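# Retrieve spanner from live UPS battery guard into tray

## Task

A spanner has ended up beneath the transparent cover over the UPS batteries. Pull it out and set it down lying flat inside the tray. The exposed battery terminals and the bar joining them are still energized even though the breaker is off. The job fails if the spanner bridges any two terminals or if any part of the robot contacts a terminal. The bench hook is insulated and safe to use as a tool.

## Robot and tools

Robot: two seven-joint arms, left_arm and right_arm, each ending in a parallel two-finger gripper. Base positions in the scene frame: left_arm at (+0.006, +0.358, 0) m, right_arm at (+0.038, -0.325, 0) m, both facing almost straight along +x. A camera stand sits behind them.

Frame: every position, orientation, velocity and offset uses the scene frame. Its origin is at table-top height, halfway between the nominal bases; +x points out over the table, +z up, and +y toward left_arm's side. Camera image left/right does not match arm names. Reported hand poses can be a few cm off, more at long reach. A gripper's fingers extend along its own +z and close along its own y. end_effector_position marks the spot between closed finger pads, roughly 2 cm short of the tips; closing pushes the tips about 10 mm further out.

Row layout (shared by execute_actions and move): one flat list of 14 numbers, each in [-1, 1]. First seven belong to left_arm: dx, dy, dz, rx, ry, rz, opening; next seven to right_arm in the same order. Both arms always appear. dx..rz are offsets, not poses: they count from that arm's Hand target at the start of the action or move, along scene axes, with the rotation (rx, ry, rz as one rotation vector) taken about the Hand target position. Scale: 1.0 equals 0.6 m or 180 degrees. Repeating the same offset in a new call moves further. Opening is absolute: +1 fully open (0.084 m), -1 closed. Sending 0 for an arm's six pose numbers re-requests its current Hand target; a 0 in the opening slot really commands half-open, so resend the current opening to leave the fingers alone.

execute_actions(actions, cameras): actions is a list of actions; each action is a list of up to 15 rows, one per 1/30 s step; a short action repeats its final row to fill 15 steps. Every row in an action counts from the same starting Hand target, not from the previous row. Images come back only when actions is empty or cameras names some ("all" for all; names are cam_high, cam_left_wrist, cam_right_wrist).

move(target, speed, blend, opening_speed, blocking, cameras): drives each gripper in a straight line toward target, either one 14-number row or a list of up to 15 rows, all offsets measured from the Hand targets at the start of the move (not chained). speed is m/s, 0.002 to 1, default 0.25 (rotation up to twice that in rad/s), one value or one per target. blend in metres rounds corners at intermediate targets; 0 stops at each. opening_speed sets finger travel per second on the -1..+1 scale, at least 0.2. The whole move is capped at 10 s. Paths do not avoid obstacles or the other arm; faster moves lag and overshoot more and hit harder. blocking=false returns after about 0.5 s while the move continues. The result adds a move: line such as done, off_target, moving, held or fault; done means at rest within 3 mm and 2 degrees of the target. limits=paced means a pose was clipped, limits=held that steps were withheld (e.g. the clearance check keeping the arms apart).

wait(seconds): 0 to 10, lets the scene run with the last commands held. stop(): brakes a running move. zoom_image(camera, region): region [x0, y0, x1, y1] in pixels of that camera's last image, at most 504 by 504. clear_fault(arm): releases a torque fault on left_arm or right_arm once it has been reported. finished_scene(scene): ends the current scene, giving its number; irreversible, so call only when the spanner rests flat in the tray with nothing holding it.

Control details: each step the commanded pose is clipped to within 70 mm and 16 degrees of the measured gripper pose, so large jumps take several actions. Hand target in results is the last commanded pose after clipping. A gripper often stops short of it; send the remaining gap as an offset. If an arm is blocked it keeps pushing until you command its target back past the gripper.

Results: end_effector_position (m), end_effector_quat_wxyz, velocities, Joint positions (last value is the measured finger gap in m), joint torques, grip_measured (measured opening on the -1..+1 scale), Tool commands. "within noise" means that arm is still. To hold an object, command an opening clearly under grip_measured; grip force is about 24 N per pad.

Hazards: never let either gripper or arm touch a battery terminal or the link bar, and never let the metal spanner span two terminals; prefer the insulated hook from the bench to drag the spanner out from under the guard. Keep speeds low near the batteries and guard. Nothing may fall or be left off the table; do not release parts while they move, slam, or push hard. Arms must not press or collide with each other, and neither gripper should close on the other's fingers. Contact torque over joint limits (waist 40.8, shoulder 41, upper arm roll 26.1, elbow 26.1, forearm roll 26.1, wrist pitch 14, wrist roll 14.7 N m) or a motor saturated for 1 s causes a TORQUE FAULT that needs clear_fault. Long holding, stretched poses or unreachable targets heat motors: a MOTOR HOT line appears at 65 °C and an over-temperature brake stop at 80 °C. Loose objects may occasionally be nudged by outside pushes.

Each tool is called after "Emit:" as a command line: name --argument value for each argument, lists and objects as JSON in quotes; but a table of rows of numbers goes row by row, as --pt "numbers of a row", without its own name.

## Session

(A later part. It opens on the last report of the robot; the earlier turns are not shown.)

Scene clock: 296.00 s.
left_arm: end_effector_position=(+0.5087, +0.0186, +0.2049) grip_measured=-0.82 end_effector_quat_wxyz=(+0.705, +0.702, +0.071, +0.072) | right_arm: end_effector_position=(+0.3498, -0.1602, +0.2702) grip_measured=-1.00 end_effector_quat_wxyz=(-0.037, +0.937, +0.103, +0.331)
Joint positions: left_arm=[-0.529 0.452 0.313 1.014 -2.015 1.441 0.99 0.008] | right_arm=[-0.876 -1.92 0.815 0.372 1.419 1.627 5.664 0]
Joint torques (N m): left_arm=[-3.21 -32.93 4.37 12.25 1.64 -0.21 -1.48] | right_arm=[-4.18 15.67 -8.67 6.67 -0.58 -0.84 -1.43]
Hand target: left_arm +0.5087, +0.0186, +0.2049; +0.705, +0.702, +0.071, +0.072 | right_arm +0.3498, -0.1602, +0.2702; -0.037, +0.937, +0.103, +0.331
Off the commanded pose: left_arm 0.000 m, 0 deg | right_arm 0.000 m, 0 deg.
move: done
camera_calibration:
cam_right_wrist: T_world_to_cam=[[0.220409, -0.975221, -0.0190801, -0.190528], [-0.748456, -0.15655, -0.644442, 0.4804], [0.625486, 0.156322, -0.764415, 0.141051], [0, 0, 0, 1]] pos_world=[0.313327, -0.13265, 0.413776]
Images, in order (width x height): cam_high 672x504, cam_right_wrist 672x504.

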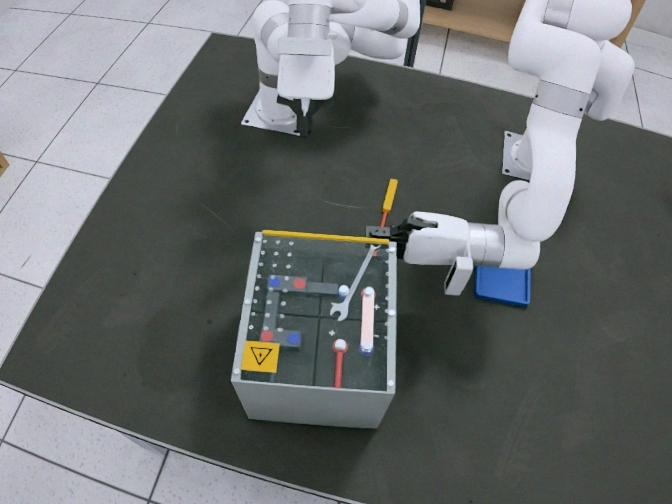

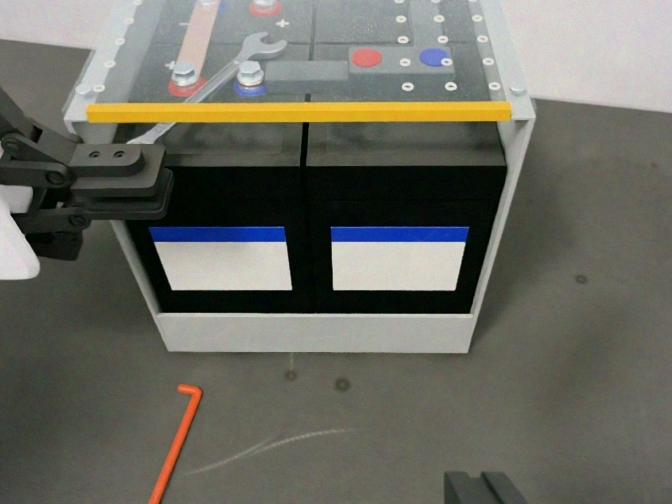

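Emit:
move --target '[0,0,0.008,-0.0136,-0.0653,0,-1,0,0,0,0,0,0,-1]' --speed 0.08 --cameras '["cam_high","cam_right_wrist"]'

Emit:
zoom_image --camera "cam_right_wrist" --region '[60, 0, 330, 200]'

Emit:
zoom_image --camera "cam_high" --region '[320, 210, 440, 330]'

Scene clock: 306.33 s.
left_arm: end_effector_position=(+0.5087, +0.0186, +0.2097) grip_measured=-0.83 end_effector_quat_wxyz=(+0.723, +0.676, +0.000, +0.142) | right_arm: end_effector_position=(+0.3498, -0.1602, +0.2702) grip_measured=-1.00 end_effector_quat_wxyz=(-0.037, +0.937, +0.103, +0.331)
Joint positions: left_arm=[-0.513 0.493 0.31 1.022 -2.052 1.542 1.21 0.008] | right_arm=[-0.876 -1.92 0.815 0.372 1.419 1.627 5.664 0]
Joint torques (N m): left_arm=[3.35 -23.77 -0.75 17.12 -3.62 2.42 1.64] | right_arm=[-4.27 15.6 -8.56 6.58 -0.63 -0.93 -1.38]
Hand target: left_arm +0.5087, +0.0186, +0.2097; +0.723, +0.676, -0.001, +0.142 | right_arm +0.3498, -0.1602, +0.2702; -0.037, +0.937, +0.103, +0.331
Off the commanded pose: left_arm 0.000 m, 0 deg | right_arm 0.000 m, 0 deg.
move: done
camera_calibration:
cam_right_wrist: T_world_to_cam=[[0.220409, -0.975221, -0.0190801, -0.190528], [-0.748456, -0.15655, -0.644442, 0.4804], [0.625486, 0.156322, -0.764415, 0.141051], [0, 0, 0, 1]] pos_world=[0.313327, -0.13265, 0.413776]
Images, in order (width x height): cam_high 672x504, cam_right_wrist 672x504.

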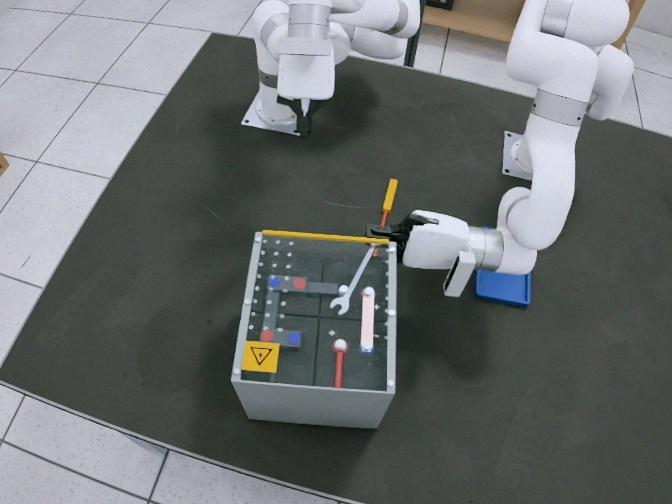

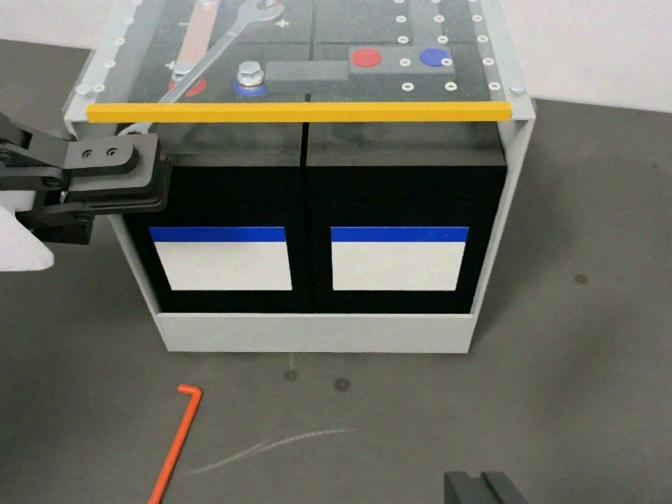

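Scaled by 1.867 from the camera's 672x504 image, which has a finer 960x720 frame.

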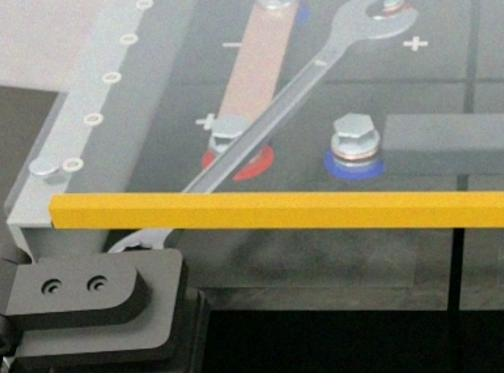

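Scaled by 4.200 from the camera's 672x504 image, which has a finer 960x720 frame.

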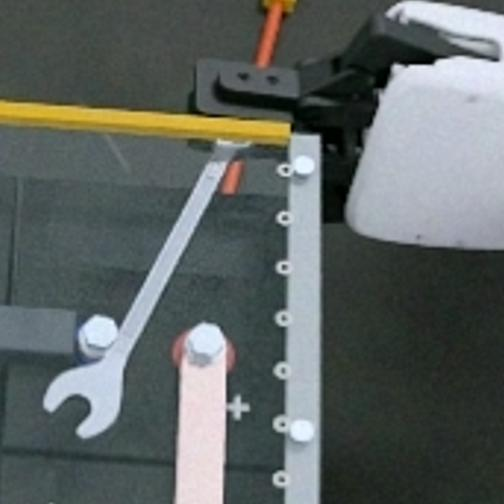

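Emit:
move --pt "0 0 -0.0033 0 0 0 -1 0 0 0 0 0 0 -1" --pt "-0.025 0 -0.0033 0 0 0 -1 0 0 0 0 0 0 -1" --speed 0.05 --cameras '["cam_high","cam_right_wrist"]'

Emit:
zoom_image --camera "cam_right_wrist" --region '[60, 0, 330, 200]'

Emit:
zoom_image --camera "cam_high" --region '[320, 210, 440, 330]'

Scene clock: 321.90 s.
left_arm: end_effector_position=(+0.4937, +0.0186, +0.2078) grip_measured=-0.83 end_effector_quat_wxyz=(+0.723, +0.676, -0.001, +0.142) | right_arm: end_effector_position=(+0.3498, -0.1602, +0.2702) grip_measured=-1.00 end_effector_quat_wxyz=(-0.037, +0.937, +0.103, +0.331)
Joint positions: left_arm=[-0.521 0.464 0.308 0.969 -2.053 1.543 1.236 0.008] | right_arm=[-0.876 -1.92 0.815 0.372 1.419 1.627 5.664 0]
Joint torques (N m): left_arm=[-3.06 -33.18 -0.8 11.8 -3.52 0.04 1.78] | right_arm=[-4 15.43 -8.61 6.61 -0.53 -0.94 -1.36]
Hand target: left_arm +0.4937, +0.0186, +0.2078; +0.723, +0.676, -0.001, +0.142 | right_arm +0.3498, -0.1602, +0.2702; -0.037, +0.937, +0.103, +0.331
Off the commanded pose: left_arm 0.000 m, 0 deg | right_arm 0.000 m, 0 deg.
move: done
camera_calibration:
cam_right_wrist: T_world_to_cam=[[0.220409, -0.975221, -0.0190801, -0.190528], [-0.748456, -0.15655, -0.644442, 0.4804], [0.625486, 0.156322, -0.764415, 0.141051], [0, 0, 0, 1]] pos_world=[0.313327, -0.13265, 0.413776]
Images, in order (width x height): cam_high 672x504, cam_right_wrist 672x504.

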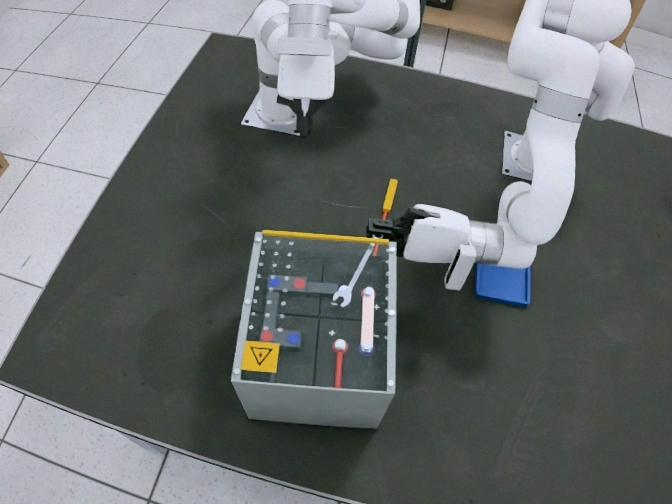

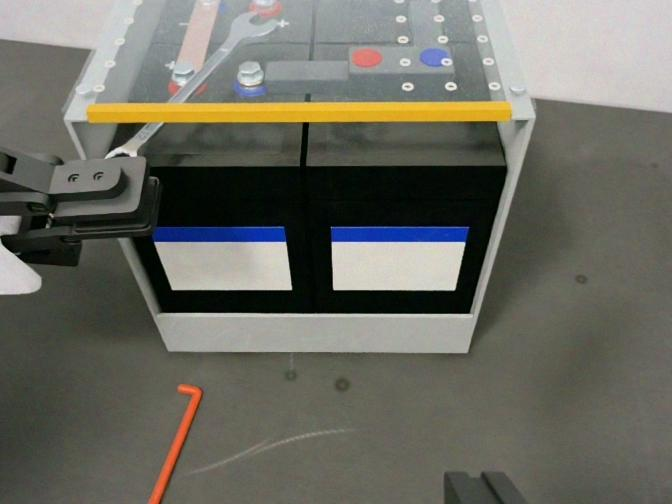

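Scaled by 1.867 from the camera's 672x504 image, which has a finer 960x720 frame.

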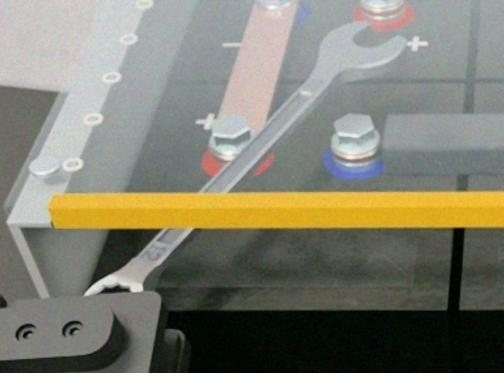

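Scaled by 4.200 from the camera's 672x504 image, which has a finer 960x720 frame.

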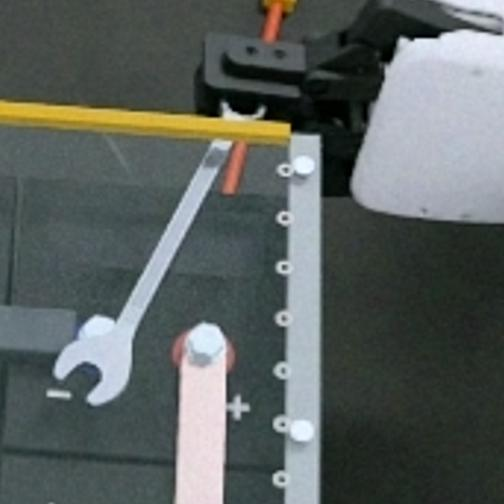

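Emit:
move --target '[-0.1,0,0,0,0,0,-1,0,0,0,0,0,0,-1]' --speed 0.08 --cameras '["cam_high","cam_right_wrist"]'

Emit:
zoom_image --camera "cam_right_wrist" --region '[0, 0, 330, 250]'

Scene clock: 327.23 s.
left_arm: end_effector_position=(+0.4337, +0.0186, +0.2078) grip_measured=-0.83 end_effector_quat_wxyz=(+0.723, +0.676, -0.001, +0.142) | right_arm: end_effector_position=(+0.3498, -0.1602, +0.2702) grip_measured=-1.00 end_effector_quat_wxyz=(-0.037, +0.937, +0.103, +0.331)
Joint positions: left_arm=[-0.554 0.328 0.295 0.764 -2.062 1.532 1.324 0.008] | right_arm=[-0.876 -1.92 0.815 0.372 1.419 1.627 5.664 0]
Joint torques (N m): left_arm=[-3.07 -29.54 -1.58 11.31 -3.49 0.06 1.74] | right_arm=[-4 15.12 -8.68 6.67 -0.45 -0.99 -1.45]
Hand target: left_arm +0.4337, +0.0186, +0.2078; +0.723, +0.676, -0.001, +0.142 | right_arm +0.3498, -0.1602, +0.2702; -0.037, +0.937, +0.103, +0.331
Off the commanded pose: left_arm 0.000 m, 0 deg | right_arm 0.000 m, 0 deg.
move: done
camera_calibration:
cam_right_wrist: T_world_to_cam=[[0.220409, -0.975221, -0.0190801, -0.190528], [-0.748456, -0.15655, -0.644442, 0.4804], [0.625486, 0.156322, -0.764415, 0.141051], [0, 0, 0, 1]] pos_world=[0.313327, -0.13265, 0.413776]
Images, in order (width x height): cam_high 672x504, cam_right_wrist 672x504.

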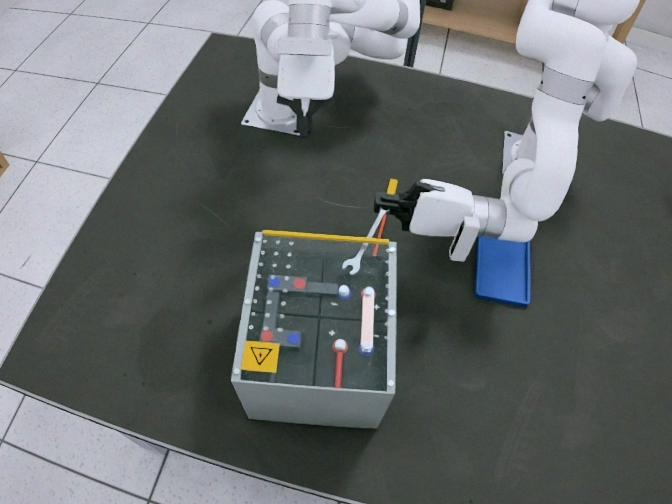

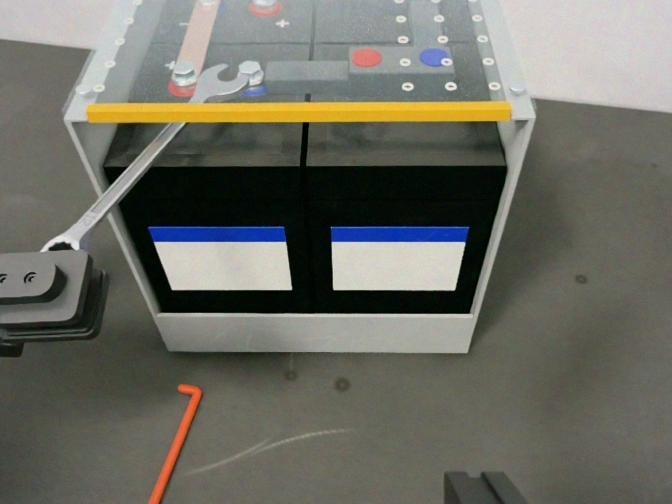

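Scaled by 1.527 from the camera's 672x504 image, which has a finer 960x720 frame.

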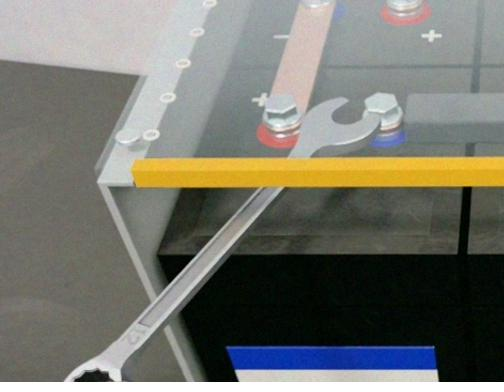

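Emit:
move --pt "-0.17 0 0 0 0 0 -1 0 0 0 0 0 0 -1" --pt "-0.19 0.1 0.09 0 0 0 -1 0 0 0 0 0 0 -1" --speed '[0.12,0.2]' --blend '[0.01,0]' --cameras '["cam_high"]'

Emit:
zoom_image --camera "cam_high" --region '[340, 120, 500, 240]'

Scene clock: 339.20 s.
left_arm: end_effector_position=(+0.3197, +0.0786, +0.2617) grip_measured=-0.83 end_effector_quat_wxyz=(+0.723, +0.676, -0.001, +0.142) | right_arm: end_effector_position=(+0.3498, -0.1602, +0.2702) grip_measured=-1.00 end_effector_quat_wxyz=(-0.037, +0.937, +0.103, +0.331)
Joint positions: left_arm=[-0.509 -0.21 0.351 0.329 -1.886 1.415 1.291 0.008] | right_arm=[-0.876 -1.92 0.815 0.372 1.419 1.627 5.664 0]
Joint torques (N m): left_arm=[3.62 -17.64 2.1 11.78 1.99 0 -1.44] | right_arm=[-3.95 14.81 -8.57 6.64 -0.56 -0.85 -1.43]
Hand target: left_arm +0.3197, +0.0786, +0.2618; +0.723, +0.676, -0.001, +0.142 | right_arm +0.3498, -0.1602, +0.2702; -0.037, +0.937, +0.103, +0.331
Off the commanded pose: left_arm 0.000 m, 0 deg | right_arm 0.000 m, 0 deg.
move: done
Images, in order (width x height): cam_high 672x504.

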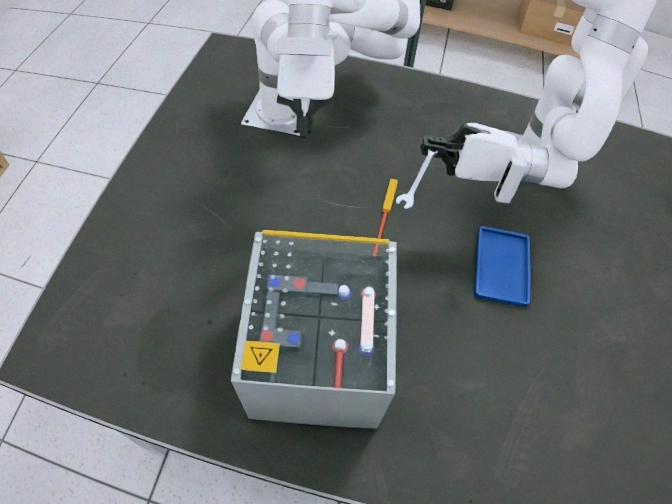

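Scaled by 3.150 from the camera's 672x504 image, which has a finer 960x720 frame.

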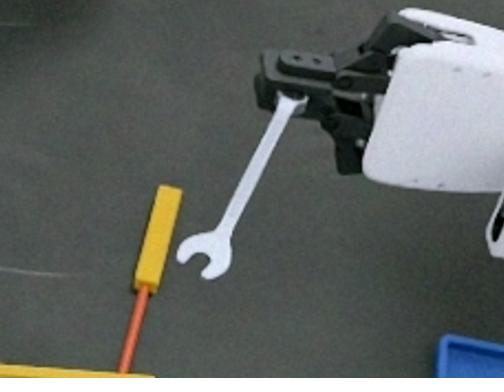

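Emit:
move --target '[-0.0678,0.344,-0.1028,0.3348,0.0028,0.054,-1,0,0,0,0,0,0,-1]' --speed 0.2 --cameras '["cam_high","cam_left_wrist"]'

Emit:
zoom_image --camera "cam_high" --region '[420, 130, 570, 320]'

Scene clock: 365.27 s.
left_arm: end_effector_position=(+0.2790, +0.2849, +0.2001) grip_measured=-0.83 end_effector_quat_wxyz=(+0.273, +0.945, -0.014, +0.177) | right_arm: end_effector_position=(+0.3498, -0.1602, +0.2702) grip_measured=-1.00 end_effector_quat_wxyz=(-0.037, +0.937, +0.103, +0.331)
Joint positions: left_arm=[0.081 -0.996 0.061 0.136 -0.688 0.947 0.518 0.008] | right_arm=[-0.876 -1.92 0.815 0.372 1.419 1.627 5.664 0]
Joint torques (N m): left_arm=[3.36 -4.91 -2.32 17.37 2.17 0.31 -1.59] | right_arm=[-3.85 14.64 -8.41 6.51 -0.54 -0.9 -1.42]
Hand target: left_arm +0.2790, +0.2850, +0.2001; +0.273, +0.945, -0.014, +0.177 | right_arm +0.3498, -0.1602, +0.2702; -0.037, +0.937, +0.103, +0.331
Off the commanded pose: left_arm 0.000 m, 0 deg | right_arm 0.000 m, 0 deg.
move: done
camera_calibration:
cam_left_wrist: T_world_to_cam=[[-0.137103, -0.846459, 0.5145, 0.204623], [-0.936309, -0.0587865, -0.346221, 0.412223], [0.323307, -0.529199, -0.784487, 0.34866], [0, 0, 0, 1]] pos_world=[0.301298, 0.381949, 0.31096]
Images, in order (width x height): cam_high 672x504, cam_left_wrist 672x504.

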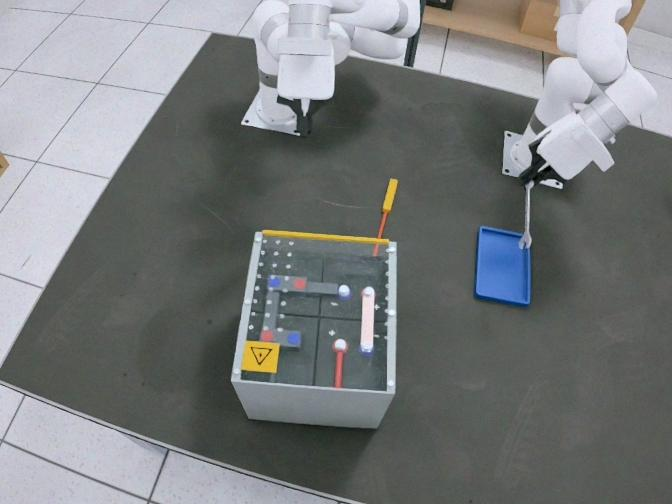

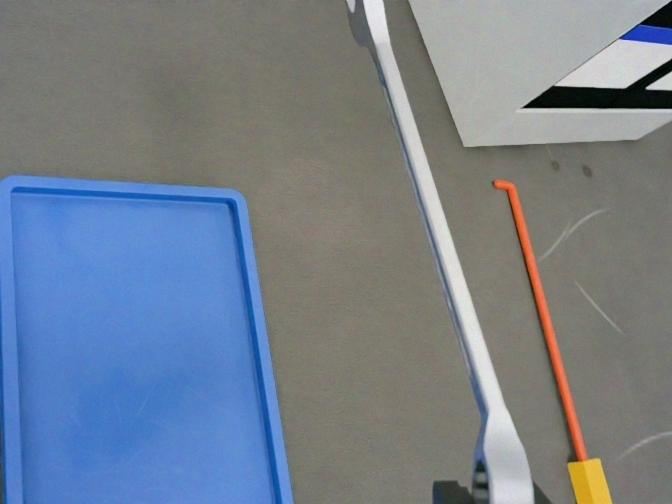

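Scaled by 2.653 from the camera's 672x504 image, which has a finer 960x720 frame.

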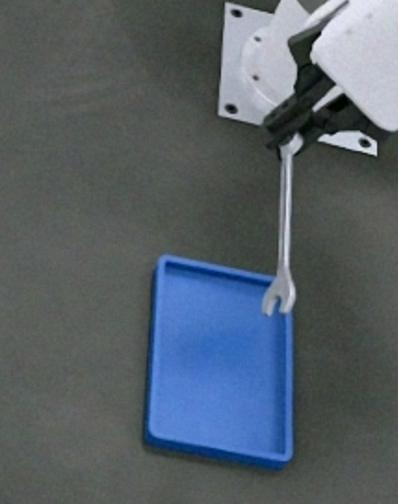

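Emit:
move --target '[-0.002,0.007,-0.265,0,0,0,-1,0,0,0,0,0,0,-1]' --speed 0.12 --cameras '["cam_high","cam_left_wrist"]'

Emit:
zoom_image --camera "cam_high" --region '[450, 190, 570, 320]'

Scene clock: 376.07 s.
left_arm: end_effector_position=(+0.2778, +0.2892, +0.0411) grip_measured=-0.83 end_effector_quat_wxyz=(+0.273, +0.945, -0.014, +0.177) | right_arm: end_effector_position=(+0.3498, -0.1602, +0.2702) grip_measured=-1.00 end_effector_quat_wxyz=(-0.037, +0.937, +0.103, +0.331)
Joint positions: left_arm=[-0.292 -0.279 0.279 0.121 -1.565 0.471 1.496 0.008] | right_arm=[-0.876 -1.92 0.815 0.372 1.419 1.627 5.664 0]
Joint torques (N m): left_arm=[-3.12 -3.15 1.91 14.51 -2.32 1.04 1.72] | right_arm=[-3.88 14.22 -8.55 6.71 -0.55 -0.97 -1.39]
Hand target: left_arm +0.2778, +0.2892, +0.0411; +0.273, +0.945, -0.014, +0.177 | right_arm +0.3498, -0.1602, +0.2702; -0.037, +0.937, +0.103, +0.331
Off the commanded pose: left_arm 0.000 m, 0 deg | right_arm 0.000 m, 0 deg.
move: done
camera_calibration:
cam_left_wrist: T_world_to_cam=[[-0.137082, -0.846525, 0.514398, 0.289887], [-0.936346, -0.0587049, -0.346135, 0.356304], [0.323209, -0.529103, -0.784593, 0.226676], [0, 0, 0, 1]] pos_world=[0.300098, 0.386248, 0.15206]
Images, in order (width x height): cam_high 672x504, cam_left_wrist 672x504.

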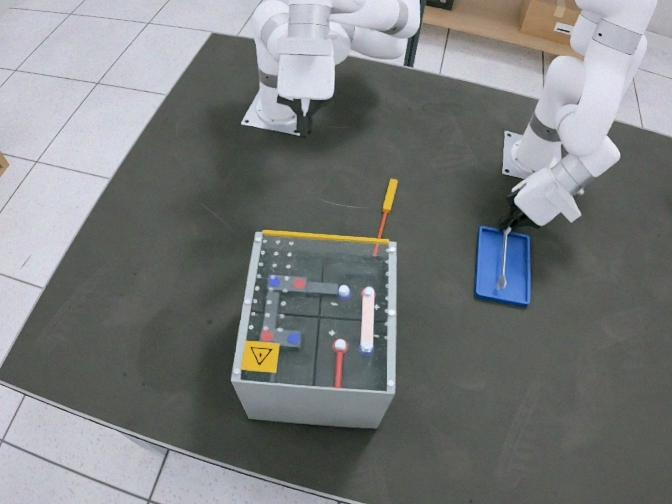

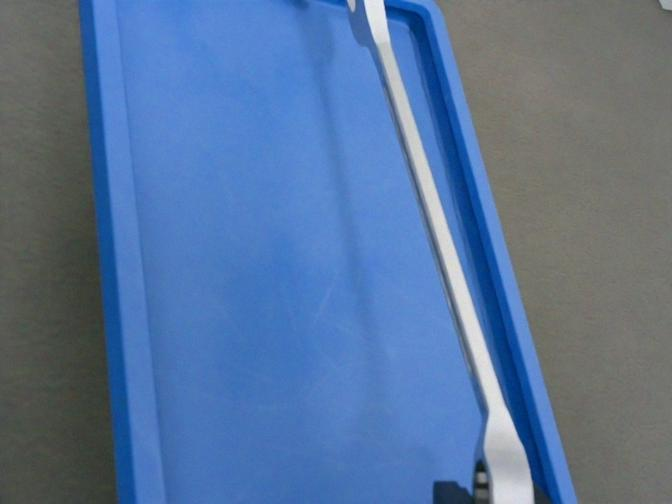

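Scaled by 3.877 from the camera's 672x504 image, which has a finer 960x720 frame.

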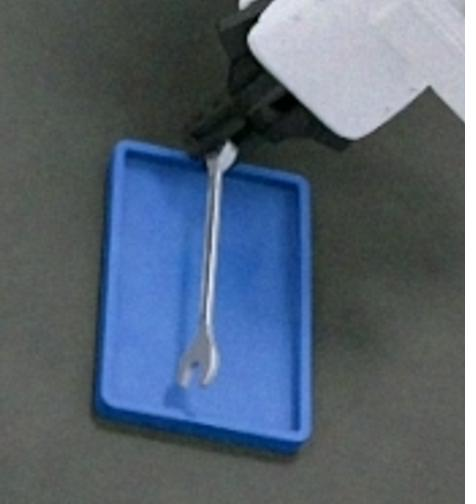

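Emit:
move --target '[-0.001,0,-0.003,0,0.021,0,-1,0,0,0,0,0,0,-1]' --speed 0.05

Emit:
move --target '[0,0,0,0,0,0,-0.55,0,0,0,0,0,0,-1]' --opening_speed 0.3 --cameras '["cam_high","cam_left_wrist"]'

Emit:
zoom_image --camera "cam_high" --region '[450, 190, 570, 320]'

Scene clock: 386.43 s.
left_arm: end_effector_position=(+0.2772, +0.2892, +0.0393) grip_measured=-0.83 end_effector_quat_wxyz=(+0.273, +0.951, -0.005, +0.146) | right_arm: end_effector_position=(+0.3498, -0.1602, +0.2702) grip_measured=-1.00 end_effector_quat_wxyz=(-0.037, +0.937, +0.103, +0.331)
Joint positions: left_arm=[-0.285 -0.261 0.274 0.138 -1.444 0.482 1.356 0.008] | right_arm=[-0.876 -1.92 0.815 0.372 1.419 1.627 5.664 0]
Joint torques (N m): left_arm=[3.48 -2.79 -3.28 13.92 2.86 0.98 -1.57] | right_arm=[-3.61 14.22 -8.46 6.65 -0.62 -0.96 -1.42]
Hand target: left_arm +0.2772, +0.2892, +0.0393; +0.273, +0.951, -0.005, +0.146 | right_arm +0.3498, -0.1602, +0.2702; -0.037, +0.937, +0.103, +0.331
Off the commanded pose: left_arm 0.000 m, 0 deg | right_arm 0.000 m, 0 deg.
move: done

Scene clock: 388.13 s.
left_arm: end_effector_position=(+0.2773, +0.2890, +0.0394) grip_measured=-0.63 end_effector_quat_wxyz=(+0.273, +0.951, -0.005, +0.146) | right_arm: end_effector_position=(+0.3498, -0.1602, +0.2702) grip_measured=-1.00 end_effector_quat_wxyz=(-0.037, +0.937, +0.103, +0.331)
Joint positions: left_arm=[-0.284 -0.261 0.273 0.138 -1.443 0.483 1.355 0.017] | right_arm=[-0.876 -1.92 0.815 0.372 1.419 1.627 5.664 0]
Joint torques (N m): left_arm=[8.94 7.13 1.59 1.32 1.06 -6.82 -0.93] | right_arm=[-3.77 14.22 -8.44 6.72 -0.64 -0.94 -1.39]
Hand target: left_arm +0.2772, +0.2892, +0.0393; +0.273, +0.951, -0.005, +0.146 | right_arm +0.3498, -0.1602, +0.2702; -0.037, +0.937, +0.103, +0.331
Off the commanded pose: left_arm 0.000 m, 0 deg | right_arm 0.000 m, 0 deg.
move: done
camera_calibration:
cam_left_wrist: T_world_to_cam=[[-0.103366, -0.846118, 0.522877, 0.280649], [-0.957046, -0.0585621, -0.28396, 0.358462], [0.270884, -0.529769, -0.80372, 0.240853], [0, 0, 0, 1]] pos_world=[0.306831, 0.386051, 0.148622]
Images, in order (width x height): cam_high 672x504, cam_left_wrist 672x504.

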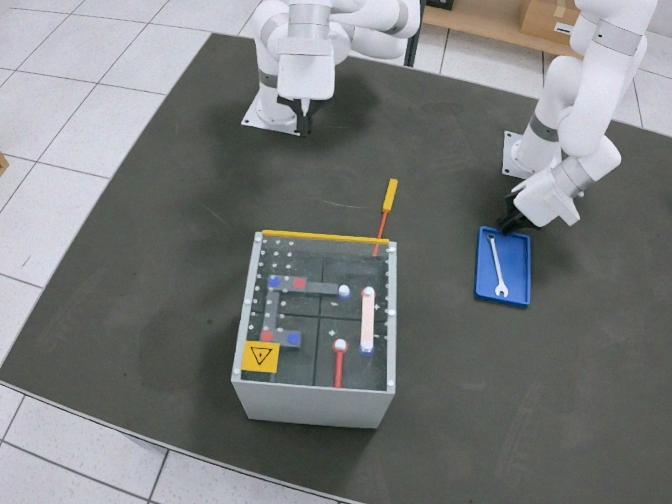

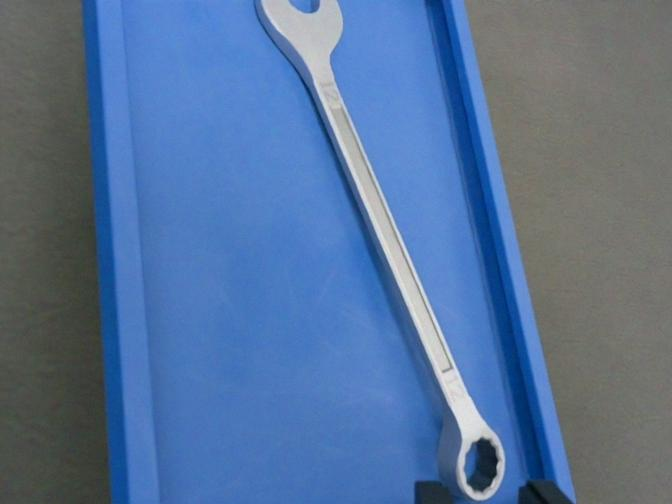

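Scaled by 3.877 from the camera's 672x504 image, which has a finer 960x720 frame.

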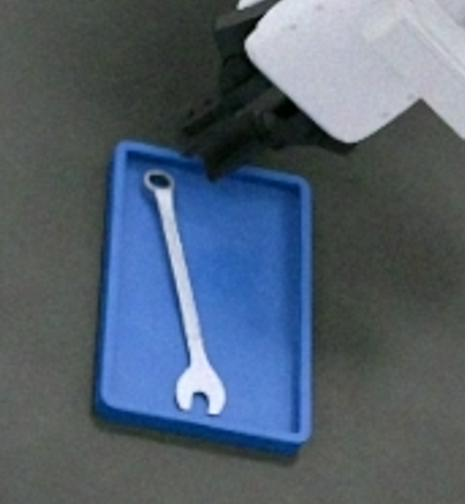

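Emit:
move --pt "-0.01 0.03 0.06 0 0 0 -0.55 0 0 0 0 0 0 -1" --pt "-0.05 0.08 0.25 0 0 0 -0.55 0 0 0 0 0 0 -1" --speed '[0.08,0.25]' --blend 0.01 --cameras '["cam_high"]'

Emit:
zoom_image --camera "cam_high" --region '[450, 190, 570, 320]'

Scene clock: 394.10 s.
left_arm: end_effector_position=(+0.2472, +0.3372, +0.1893) grip_measured=-0.57 end_effector_quat_wxyz=(+0.273, +0.951, -0.005, +0.146) | right_arm: end_effector_position=(+0.3498, -0.1602, +0.2702) grip_measured=-1.00 end_effector_quat_wxyz=(-0.037, +0.937, +0.103, +0.331)
Joint positions: left_arm=[0.222 -1.017 0.251 0.146 -0.463 1.115 0.581 0.019] | right_arm=[-0.876 -1.92 0.815 0.372 1.419 1.627 5.664 0]
Joint torques (N m): left_arm=[3.76 -3.4 1.62 21.42 2.08 0.45 -1.49] | right_arm=[-3.7 13.88 -8.44 6.64 -0.64 -0.95 -1.38]
Hand target: left_arm +0.2472, +0.3372, +0.1893; +0.273, +0.951, -0.005, +0.146 | right_arm +0.3498, -0.1602, +0.2702; -0.037, +0.937, +0.103, +0.331
Off the commanded pose: left_arm 0.000 m, 0 deg | right_arm 0.000 m, 0 deg.
move: done; limits=paced
Images, in order (width x height): cam_high 672x504.

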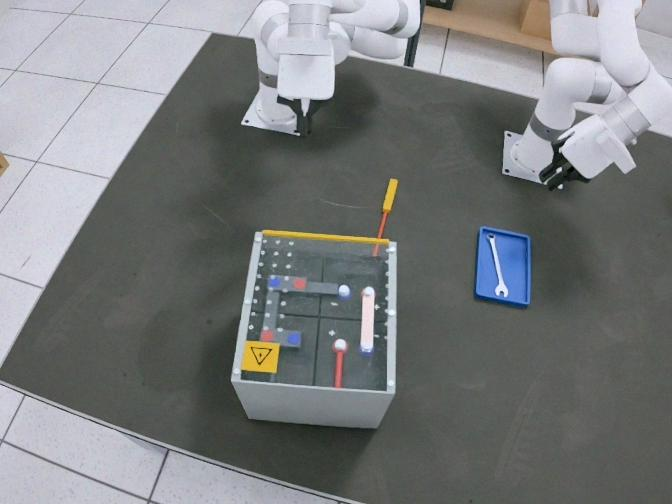

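Scaled by 3.877 from the camera's 672x504 image, which has a finer 960x720 frame.

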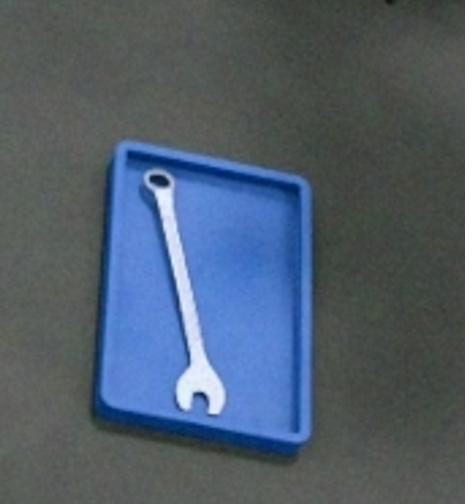

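Emit:
zoom_image --camera "cam_high" --region '[472, 265, 532, 315]'

Scaled by 8.400 from the camera's 672x504 image, which has a finer 960x720 frame.

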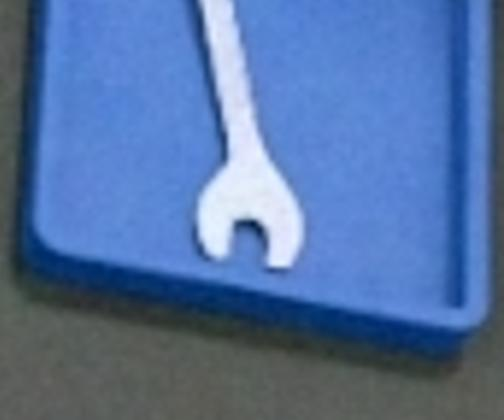

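Emit:
finished_scene --scene 2

The scene is finished: the task was done.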